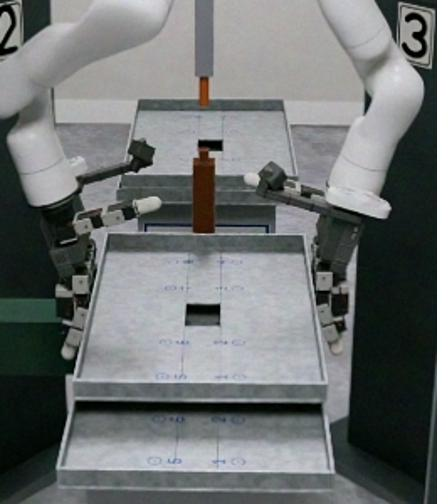

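>>> move(
  arm1={"target": [-0.2801, 0.0852, 0.7609, 0.15635, 0.9874, -0.00382, 0.02413], "speed": 0.05},
  arm4={"target": [-0.2161, -0.0888, 0.7641, 0.02413, -0.00382, 0.9874, 0.15635], "speed": 0.05},
)

>>> move(
  arm1={"target": [-0.2801, 0.1052, 0.7609, 0.1564, 0.9877, 0, 0], "speed": 0.05},
  arm4={"target": [-0.2161, -0.1088, 0.7641, 0, 0, 0.9877, 0.1564], "speed": 0.05},
  cameras=["cam_front", "cam_tips", "cam_west"],
)

>>> zoom_image(
  camera="cam_west",
  region=[220, 120, 480, 420],
)

Scene clock: 161.67 s.
Joint torques (N m): arm1=[7.68 -46.35 -9.76 -18.4 9.34 11.99 0.15] | arm2=[0.05 -0.88 -0.61 -7.59 0.02 -0.05 -0.23] | arm3=[0.48 1.02 1.93 -6.35 0.12 -0.52 0.22] | arm4=[-8.94 -47.05 -3.88 -23.43 -3.81 14.95 -1.11]
Motor temperatures (°C): arm1=[36 38 32 34 39 46 44] | arm2=[30 31 32 33 41 42 40] | arm3=[35 32 29 31 37 47 40] | arm4=[35 37 33 33 36 48 42]
Flange force (N): arm1=[-2.9 -51.0 -10.1] | arm2=[0.3 -3.6 0.0] | arm3=[-4.1 5.5 -5.1] | arm4=[1.3 -46.9 -14.2]
move: arm1 done; arm4 done
Joint velocities: within noise
arm1.joint_positions: joint1_rad=-0.854 joint2_rad=+1.934 joint3_rad=-0.701 joint4_rad=+1.967 joint5_rad=+2.630 joint6_rad=+1.223 joint7_rad=+3.815 hand_index_mcp=+1.001 hand_index_abd=+0.005 hand_index_pip=+0.888 hand_index_dip=+0.688 hand_middle_mcp=+1.001 hand_middle_abd=-0.002 hand_middle_pip=+0.849 hand_middle_dip=+0.686 hand_ring_mcp=+1.001 hand_ring_abd=+0.017 hand_ring_pip=+0.806 hand_ring_dip=+0.691 hand_thumb_cmc=-0.561 hand_thumb_axl=+0.677 hand_thumb_mcp=+0.216 hand_thumb_ipl=+0.168 hand_current_limit=+0.400 hand_speed=-0.600
arm1.joint_status: not commanded
arm1.hand_state: goal,goal,blocked,goal,goal,goal,blocked,goal,goal,goal,blocked,goal,goal,goal,goal,goal
arm1.index_mcp_current_ma: -5
arm1.index_abd_current_ma: 13
arm1.index_pip_current_ma: 3
arm1.index_dip_current_ma: 3
arm1.middle_mcp_current_ma: 4
arm1.middle_abd_current_ma: 6
arm1.middle_pip_current_ma: -6
arm1.middle_dip_current_ma: 1
arm1.ring_mcp_current_ma: 1
arm1.ring_abd_current_ma: 14
arm1.ring_pip_current_ma: -8
arm1.ring_dip_current_ma: 6
arm1.thumb_cmc_current_ma: 1
arm1.thumb_axl_current_ma: -3
arm1.thumb_mcp_current_ma: -2
arm1.thumb_ipl_current_ma: -1
arm1.hand_goal_index_mcp: 1.000
arm1.hand_goal_index_abd: 0.000
arm1.hand_goal_index_pip: 0.950
arm1.hand_goal_index_dip: 0.696
arm1.hand_goal_middle_mcp: 1.000
arm1.hand_goal_middle_abd: 0.000
arm1.hand_goal_middle_pip: 0.950
arm1.hand_goal_middle_dip: 0.696
arm1.hand_goal_ring_mcp: 1.000
arm1.hand_goal_ring_abd: 0.000
arm1.hand_goal_ring_pip: 0.950
arm1.hand_goal_ring_dip: 0.696
arm1.hand_goal_thumb_cmc: -0.570
arm1.hand_goal_thumb_axl: 0.678
arm1.hand_goal_thumb_mcp: 0.226
arm1.hand_goal_thumb_ipl: 0.168
arm1.on_its_own: hand_index_pip moved +0.028 toward your old target +0.950
arm1.hand: x=-0.2801 y=+0.0852 z=+0.7609 quat_wxyz=(-0.156, -0.987, +0.004, -0.024)
arm1.hand_target: x=-0.2801 y=+0.0852 z=+0.7609 quat_wxyz=(-0.156, -0.987, +0.004, -0.024)
arm1.hand_status: done (0.000 m and 0.0 deg from the pose sent, 0.003 m and 0.0 deg at the start)
arm2.joint_positions: joint1_rad=+0.337 joint2_rad=-0.359 joint3_rad=-0.117 joint4_rad=+1.459 joint5_rad=-0.012 joint6_rad=+2.047 joint7_rad=+1.614 hand_index_mcp=+0.753 hand_index_abd=+0.000 hand_index_pip=+0.577 hand_index_dip=+0.696 hand_middle_mcp=+0.753 hand_middle_abd=+0.000 hand_middle_pip=+0.577 hand_middle_dip=+0.696 hand_ring_mcp=+0.753 hand_ring_abd=+0.000 hand_ring_pip=+0.577 hand_ring_dip=+0.696 hand_thumb_cmc=+0.714 hand_thumb_axl=+0.677 hand_thumb_mcp=+0.224 hand_thumb_ipl=+0.168 hand_current_limit=+0.400 hand_speed=-0.600
arm2.joint_status: not commanded
arm2.hand_state: goal,goal,goal,goal,goal,goal,goal,goal,goal,goal,goal,goal,goal,goal,goal,goal
arm2.index_mcp_current_ma: -11
arm2.index_abd_current_ma: -3
arm2.index_pip_current_ma: 16
arm2.index_dip_current_ma: -10
arm2.middle_mcp_current_ma: 7
arm2.middle_abd_current_ma: -5
arm2.middle_pip_current_ma: -2
arm2.middle_dip_current_ma: -2
arm2.ring_mcp_current_ma: 0
arm2.ring_abd_current_ma: 2
arm2.ring_pip_current_ma: 13
arm2.ring_dip_current_ma: 4
arm2.thumb_cmc_current_ma: 9
arm2.thumb_axl_current_ma: 9
arm2.thumb_mcp_current_ma: -7
arm2.thumb_ipl_current_ma: -2
arm2.hand_goal_index_mcp: 0.754
arm2.hand_goal_index_abd: 0.000
arm2.hand_goal_index_pip: 0.576
arm2.hand_goal_index_dip: 0.696
arm2.hand_goal_middle_mcp: 0.754
arm2.hand_goal_middle_abd: 0.000
arm2.hand_goal_middle_pip: 0.576
arm2.hand_goal_middle_dip: 0.696
arm2.hand_goal_ring_mcp: 0.754
arm2.hand_goal_ring_abd: 0.000
arm2.hand_goal_ring_pip: 0.576
arm2.hand_goal_ring_dip: 0.696
arm2.hand_goal_thumb_cmc: 0.714
arm2.hand_goal_thumb_axl: 0.678
arm2.hand_goal_thumb_mcp: 0.226
arm2.hand_goal_thumb_ipl: 0.168
arm2.hand: x=+0.6049 y=+0.4134 z=+1.5951 quat_wxyz=(-0.015, +0.402, +0.915, -0.017)
arm2.hand_target: x=+0.6049 y=+0.4134 z=+1.5951 quat_wxyz=(-0.015, +0.402, +0.915, -0.017)
arm2.hand_status: not commanded
arm3.joint_positions: joint1_rad=-0.641 joint2_rad=-0.459 joint3_rad=-0.123 joint4_rad=+1.477 joint5_rad=-0.061 joint6_rad=+1.932 joint7_rad=+1.767 hand_index_mcp=+0.753 hand_index_abd=+0.000 hand_index_pip=+0.577 hand_index_dip=+0.696 hand_middle_mcp=+0.753 hand_middle_abd=+0.000 hand_middle_pip=+0.577 hand_middle_dip=+0.696 hand_ring_mcp=+0.753 hand_ring_abd=+0.000 hand_ring_pip=+0.577 hand_ring_dip=+0.696 hand_thumb_cmc=+0.714 hand_thumb_axl=+0.677 hand_thumb_mcp=+0.217 hand_thumb_ipl=+0.168 hand_current_limit=+0.400 hand_speed=-0.600
arm3.joint_status: not commanded
arm3.hand_state: goal,goal,goal,goal,goal,goal,goal,goal,goal,goal,goal,goal,goal,goal,goal,goal
arm3.index_mcp_current_ma: 2
arm3.index_abd_current_ma: 12
arm3.index_pip_current_ma: 16
arm3.index_dip_current_ma: -9
arm3.middle_mcp_current_ma: 4
arm3.middle_abd_current_ma: 4
arm3.middle_pip_current_ma: 2
arm3.middle_dip_current_ma: -15
arm3.ring_mcp_current_ma: -4
arm3.ring_abd_current_ma: 1
arm3.ring_pip_current_ma: 7
arm3.ring_dip_current_ma: -4
arm3.thumb_cmc_current_ma: -3
arm3.thumb_axl_current_ma: 2
arm3.thumb_mcp_current_ma: -2
arm3.thumb_ipl_current_ma: -6
arm3.hand_goal_index_mcp: 0.754
arm3.hand_goal_index_abd: 0.000
arm3.hand_goal_index_pip: 0.576
arm3.hand_goal_index_dip: 0.696
arm3.hand_goal_middle_mcp: 0.754
arm3.hand_goal_middle_abd: 0.000
arm3.hand_goal_middle_pip: 0.576
arm3.hand_goal_middle_dip: 0.696
arm3.hand_goal_ring_mcp: 0.754
arm3.hand_goal_ring_abd: 0.000
arm3.hand_goal_ring_pip: 0.576
arm3.hand_goal_ring_dip: 0.696
arm3.hand_goal_thumb_cmc: 0.714
arm3.hand_goal_thumb_axl: 0.678
arm3.hand_goal_thumb_mcp: 0.226
arm3.hand_goal_thumb_ipl: 0.168
arm3.hand: x=+0.3763 y=-0.3343 z=+1.6083 quat_wxyz=(+0.076, -0.742, +0.663, +0.062)
arm3.hand_target: x=+0.3763 y=-0.3343 z=+1.6083 quat_wxyz=(+0.076, -0.742, +0.663, +0.062)
arm3.hand_status: not commanded
arm4.joint_positions: joint1_rad=+1.219 joint2_rad=+1.796 joint3_rad=+0.351 joint4_rad=+1.802 joint5_rad=-2.677 joint6_rad=+0.866 joint7_rad=+2.947 hand_index_mcp=+1.000 hand_index_abd=-0.007 hand_index_pip=+0.927 hand_index_dip=+0.693 hand_middle_mcp=+1.001 hand_middle_abd=-0.002 hand_middle_pip=+0.893 hand_middle_dip=+0.691 hand_ring_mcp=+1.002 hand_ring_abd=+0.014 hand_ring_pip=+0.866 hand_ring_dip=+0.692 hand_thumb_cmc=-0.573 hand_thumb_axl=+0.677 hand_thumb_mcp=+0.220 hand_thumb_ipl=+0.168 hand_current_limit=+0.400 hand_speed=-0.600
arm4.joint_status: not commanded
arm4.hand_state: goal,goal,blocked,goal,goal,goal,blocked,goal,goal,goal,blocked,goal,goal,goal,goal,goal
arm4.index_mcp_current_ma: -3
arm4.index_abd_current_ma: 6
arm4.index_pip_current_ma: 0
arm4.index_dip_current_ma: -4
arm4.middle_mcp_current_ma: -17
arm4.middle_abd_current_ma: 0
arm4.middle_pip_current_ma: -69
arm4.middle_dip_current_ma: -10
arm4.ring_mcp_current_ma: 0
arm4.ring_abd_current_ma: 19
arm4.ring_pip_current_ma: -88
arm4.ring_dip_current_ma: -1
arm4.thumb_cmc_current_ma: 17
arm4.thumb_axl_current_ma: 13
arm4.thumb_mcp_current_ma: 1
arm4.thumb_ipl_current_ma: 0
arm4.hand_goal_index_mcp: 1.000
arm4.hand_goal_index_abd: 0.000
arm4.hand_goal_index_pip: 0.950
arm4.hand_goal_index_dip: 0.696
arm4.hand_goal_middle_mcp: 1.000
arm4.hand_goal_middle_abd: 0.000
arm4.hand_goal_middle_pip: 0.950
arm4.hand_goal_middle_dip: 0.696
arm4.hand_goal_ring_mcp: 1.000
arm4.hand_goal_ring_abd: 0.000
arm4.hand_goal_ring_pip: 0.950
arm4.hand_goal_ring_dip: 0.696
arm4.hand_goal_thumb_cmc: -0.570
arm4.hand_goal_thumb_axl: 0.678
arm4.hand_goal_thumb_mcp: 0.226
arm4.hand_goal_thumb_ipl: 0.168
arm4.on_its_own: hand_ring_pip moved +0.024 toward your old target +0.950
arm4.hand: x=-0.2161 y=-0.0888 z=+0.7641 quat_wxyz=(+0.024, -0.004, +0.987, +0.156)
arm4.hand_target: x=-0.2161 y=-0.0888 z=+0.7641 quat_wxyz=(+0.024, -0.004, +0.987, +0.156)
arm4.hand_status: done (0.000 m and 0.0 deg from the pose sent, 0.003 m and 0.0 deg at the start)
pictures: none

Scene clock: 162.67 s.
Joint torques (N m): arm1=[-0.74 -15.59 -5.78 3.09 0.59 0.73 0.06] | arm2=[-0.11 -0.94 -0.65 -7.61 0.06 -0.07 -0.28] | arm3=[0.42 1.01 1.9 -6.3 0.1 -0.53 0.22] | arm4=[0.23 -16.59 2.53 2.12 -0.42 0.82 0.04]
Motor temperatures (°C): arm1=[36 38 32 34 39 46 44] | arm2=[30 31 32 33 41 42 40] | arm3=[35 32 29 31 37 47 40] | arm4=[35 37 33 33 36 48 42]
Flange force (N): arm1=[-6.0 -5.5 -0.3] | arm2=[0.2 -3.9 0.0] | arm3=[-4.2 5.5 -5.4] | arm4=[0.8 -1.8 -1.2]
move: arm1 done; arm4 done
Joint velocities: within noise
arm1.joint_positions: joint1_rad=-0.908 joint2_rad=+1.963 joint3_rad=-0.716 joint4_rad=+1.979 joint5_rad=+2.590 joint6_rad=+1.302 joint7_rad=+3.795 hand_index_mcp=+0.995 hand_index_abd=+0.011 hand_index_pip=+0.930 hand_index_dip=+0.688 hand_middle_mcp=+0.994 hand_middle_abd=+0.004 hand_middle_pip=+0.927 hand_middle_dip=+0.686 hand_ring_mcp=+0.993 hand_ring_abd=+0.010 hand_ring_pip=+0.924 hand_ring_dip=+0.690 hand_thumb_cmc=-0.561 hand_thumb_axl=+0.677 hand_thumb_mcp=+0.216 hand_thumb_ipl=+0.168 hand_current_limit=+0.400 hand_speed=-0.600
arm1.joint_status: not commanded
arm1.hand_state: goal,goal,blocked,goal,goal,goal,blocked,goal,goal,goal,blocked,goal,goal,goal,goal,goal
arm1.index_mcp_current_ma: -13
arm1.index_abd_current_ma: 12
arm1.index_pip_current_ma: 11
arm1.index_dip_current_ma: 8
arm1.middle_mcp_current_ma: 8
arm1.middle_abd_current_ma: -1
arm1.middle_pip_current_ma: -7
arm1.middle_dip_current_ma: 1
arm1.ring_mcp_current_ma: -1
arm1.ring_abd_current_ma: 10
arm1.ring_pip_current_ma: 7
arm1.ring_dip_current_ma: 13
arm1.thumb_cmc_current_ma: -3
arm1.thumb_axl_current_ma: -2
arm1.thumb_mcp_current_ma: -3
arm1.thumb_ipl_current_ma: 3
arm1.hand_goal_index_mcp: 1.000
arm1.hand_goal_index_abd: 0.000
arm1.hand_goal_index_pip: 0.950
arm1.hand_goal_index_dip: 0.696
arm1.hand_goal_middle_mcp: 1.000
arm1.hand_goal_middle_abd: 0.000
arm1.hand_goal_middle_pip: 0.950
arm1.hand_goal_middle_dip: 0.696
arm1.hand_goal_ring_mcp: 1.000
arm1.hand_goal_ring_abd: 0.000
arm1.hand_goal_ring_pip: 0.950
arm1.hand_goal_ring_dip: 0.696
arm1.hand_goal_thumb_cmc: -0.570
arm1.hand_goal_thumb_axl: 0.678
arm1.hand_goal_thumb_mcp: 0.226
arm1.hand_goal_thumb_ipl: 0.168
arm1.on_its_own: hand_index_pip moved +0.042 toward your old target +0.950; hand_middle_pip moved +0.078 toward your old target +0.950; hand_ring_pip moved +0.118 toward your old target +0.950
arm1.hand: x=-0.2801 y=+0.1052 z=+0.7609 quat_wxyz=(-0.156, -0.988, +0.000, +0.000)
arm1.hand_target: x=-0.2801 y=+0.1052 z=+0.7609 quat_wxyz=(-0.156, -0.988, +0.000, +0.000)
arm1.hand_status: done (0.000 m and 0.0 deg from the pose sent, 0.020 m and 2.8 deg at the start)
arm2, arm3: as last shown
arm2.index_mcp_current_ma: -12
arm2.index_abd_current_ma: -2
arm2.index_pip_current_ma: 11
arm2.index_dip_current_ma: -4
arm2.middle_mcp_current_ma: 6
arm2.middle_abd_current_ma: -4
arm2.middle_pip_current_ma: -1
arm2.ring_mcp_current_ma: -2
arm2.ring_abd_current_ma: 4
arm2.ring_pip_current_ma: 10
arm2.ring_dip_current_ma: 1
arm2.thumb_cmc_current_ma: 4
arm2.thumb_axl_current_ma: 6
arm2.thumb_ipl_current_ma: 2
arm3.index_mcp_current_ma: 8
arm3.index_abd_current_ma: 7
arm3.index_pip_current_ma: 6
arm3.middle_mcp_current_ma: 7
arm3.middle_abd_current_ma: -1
arm3.middle_pip_current_ma: 8
arm3.middle_dip_current_ma: -7
arm3.ring_mcp_current_ma: -9
arm3.ring_abd_current_ma: -1
arm3.ring_pip_current_ma: 3
arm3.ring_dip_current_ma: 3
arm3.thumb_cmc_current_ma: 3
arm3.thumb_axl_current_ma: -7
arm3.thumb_mcp_current_ma: -3
arm3.thumb_ipl_current_ma: -10
arm4.joint_positions: joint1_rad=+1.281 joint2_rad=+1.802 joint3_rad=+0.358 joint4_rad=+1.818 joint5_rad=-2.598 joint6_rad=+0.903 joint7_rad=+2.943 hand_index_mcp=+0.994 hand_index_abd=-0.012 hand_index_pip=+0.934 hand_index_dip=+0.693 hand_middle_mcp=+0.998 hand_middle_abd=-0.007 hand_middle_pip=+0.931 hand_middle_dip=+0.691 hand_ring_mcp=+0.997 hand_ring_abd=+0.012 hand_ring_pip=+0.935 hand_ring_dip=+0.692 hand_thumb_cmc=-0.572 hand_thumb_axl=+0.677 hand_thumb_mcp=+0.220 hand_thumb_ipl=+0.168 hand_current_limit=+0.400 hand_speed=-0.600
arm4.joint_status: not commanded
arm4.hand_state: goal,goal,goal,goal,goal,goal,goal,goal,goal,goal,goal,goal,goal,goal,goal,goal
arm4.index_mcp_current_ma: 5
arm4.index_abd_current_ma: 0
arm4.index_pip_current_ma: -10
arm4.index_dip_current_ma: 5
arm4.middle_mcp_current_ma: -13
arm4.middle_abd_current_ma: -6
arm4.middle_pip_current_ma: -15
arm4.middle_dip_current_ma: -8
arm4.ring_mcp_current_ma: -10
arm4.ring_abd_current_ma: 20
arm4.ring_pip_current_ma: -11
arm4.ring_dip_current_ma: 5
arm4.thumb_cmc_current_ma: 10
arm4.thumb_axl_current_ma: 5
arm4.thumb_mcp_current_ma: -1
arm4.thumb_ipl_current_ma: -1
arm4.hand_goal_index_mcp: 1.000
arm4.hand_goal_index_abd: 0.000
arm4.hand_goal_index_pip: 0.950
arm4.hand_goal_index_dip: 0.696
arm4.hand_goal_middle_mcp: 1.000
arm4.hand_goal_middle_abd: 0.000
arm4.hand_goal_middle_pip: 0.950
arm4.hand_goal_middle_dip: 0.696
arm4.hand_goal_ring_mcp: 1.000
arm4.hand_goal_ring_abd: 0.000
arm4.hand_goal_ring_pip: 0.950
arm4.hand_goal_ring_dip: 0.696
arm4.hand_goal_thumb_cmc: -0.570
arm4.hand_goal_thumb_axl: 0.678
arm4.hand_goal_thumb_mcp: 0.226
arm4.hand_goal_thumb_ipl: 0.168
arm4.on_its_own: hand_middle_pip moved +0.038 to your old target +0.950; hand_ring_pip moved +0.069 to your old target +0.950
arm4.hand: x=-0.2161 y=-0.1088 z=+0.7641 quat_wxyz=(+0.000, +0.000, +0.988, +0.156)
arm4.hand_target: x=-0.2161 y=-0.1088 z=+0.7641 quat_wxyz=(+0.000, +0.000, +0.988, +0.156)
arm4.hand_status: done (0.000 m and 0.0 deg from the pose sent, 0.020 m and 2.8 deg at the start)

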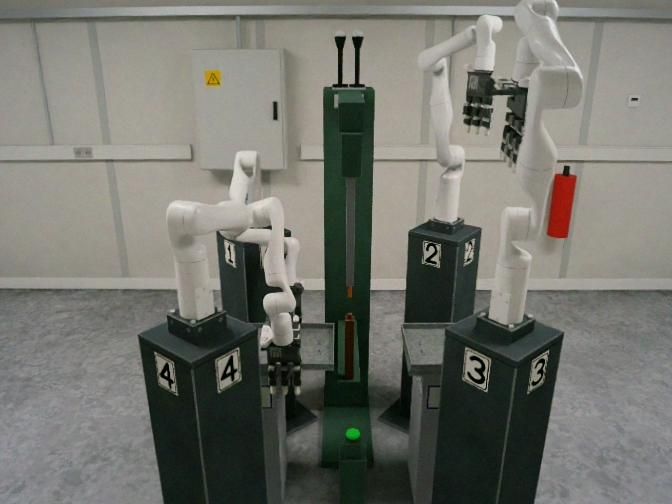

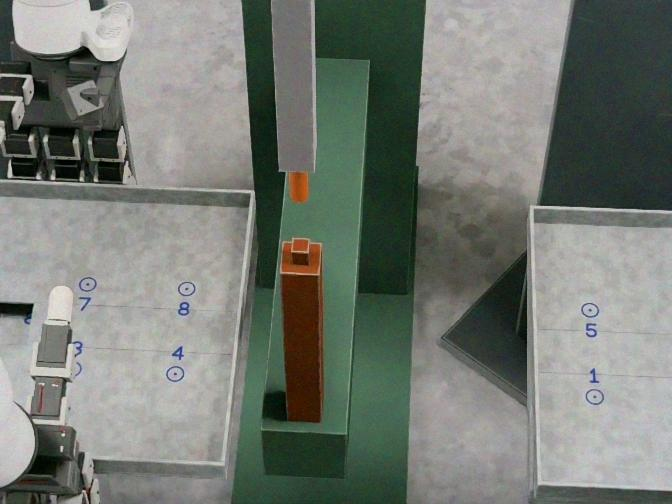

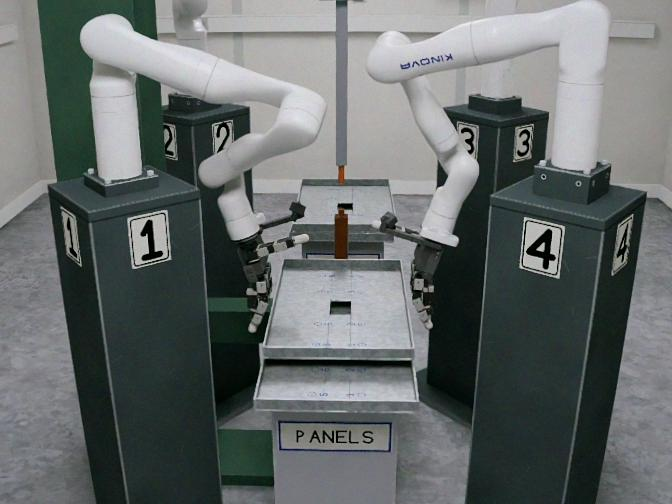

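Scaled by 1.680.

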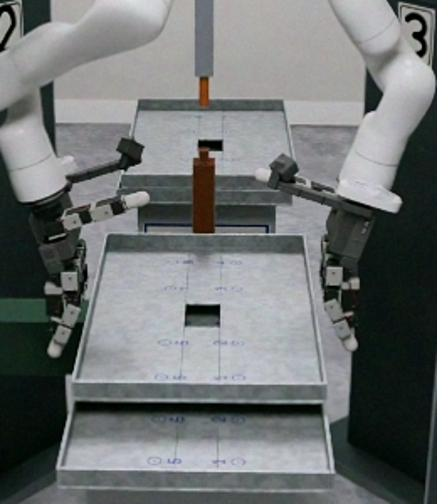

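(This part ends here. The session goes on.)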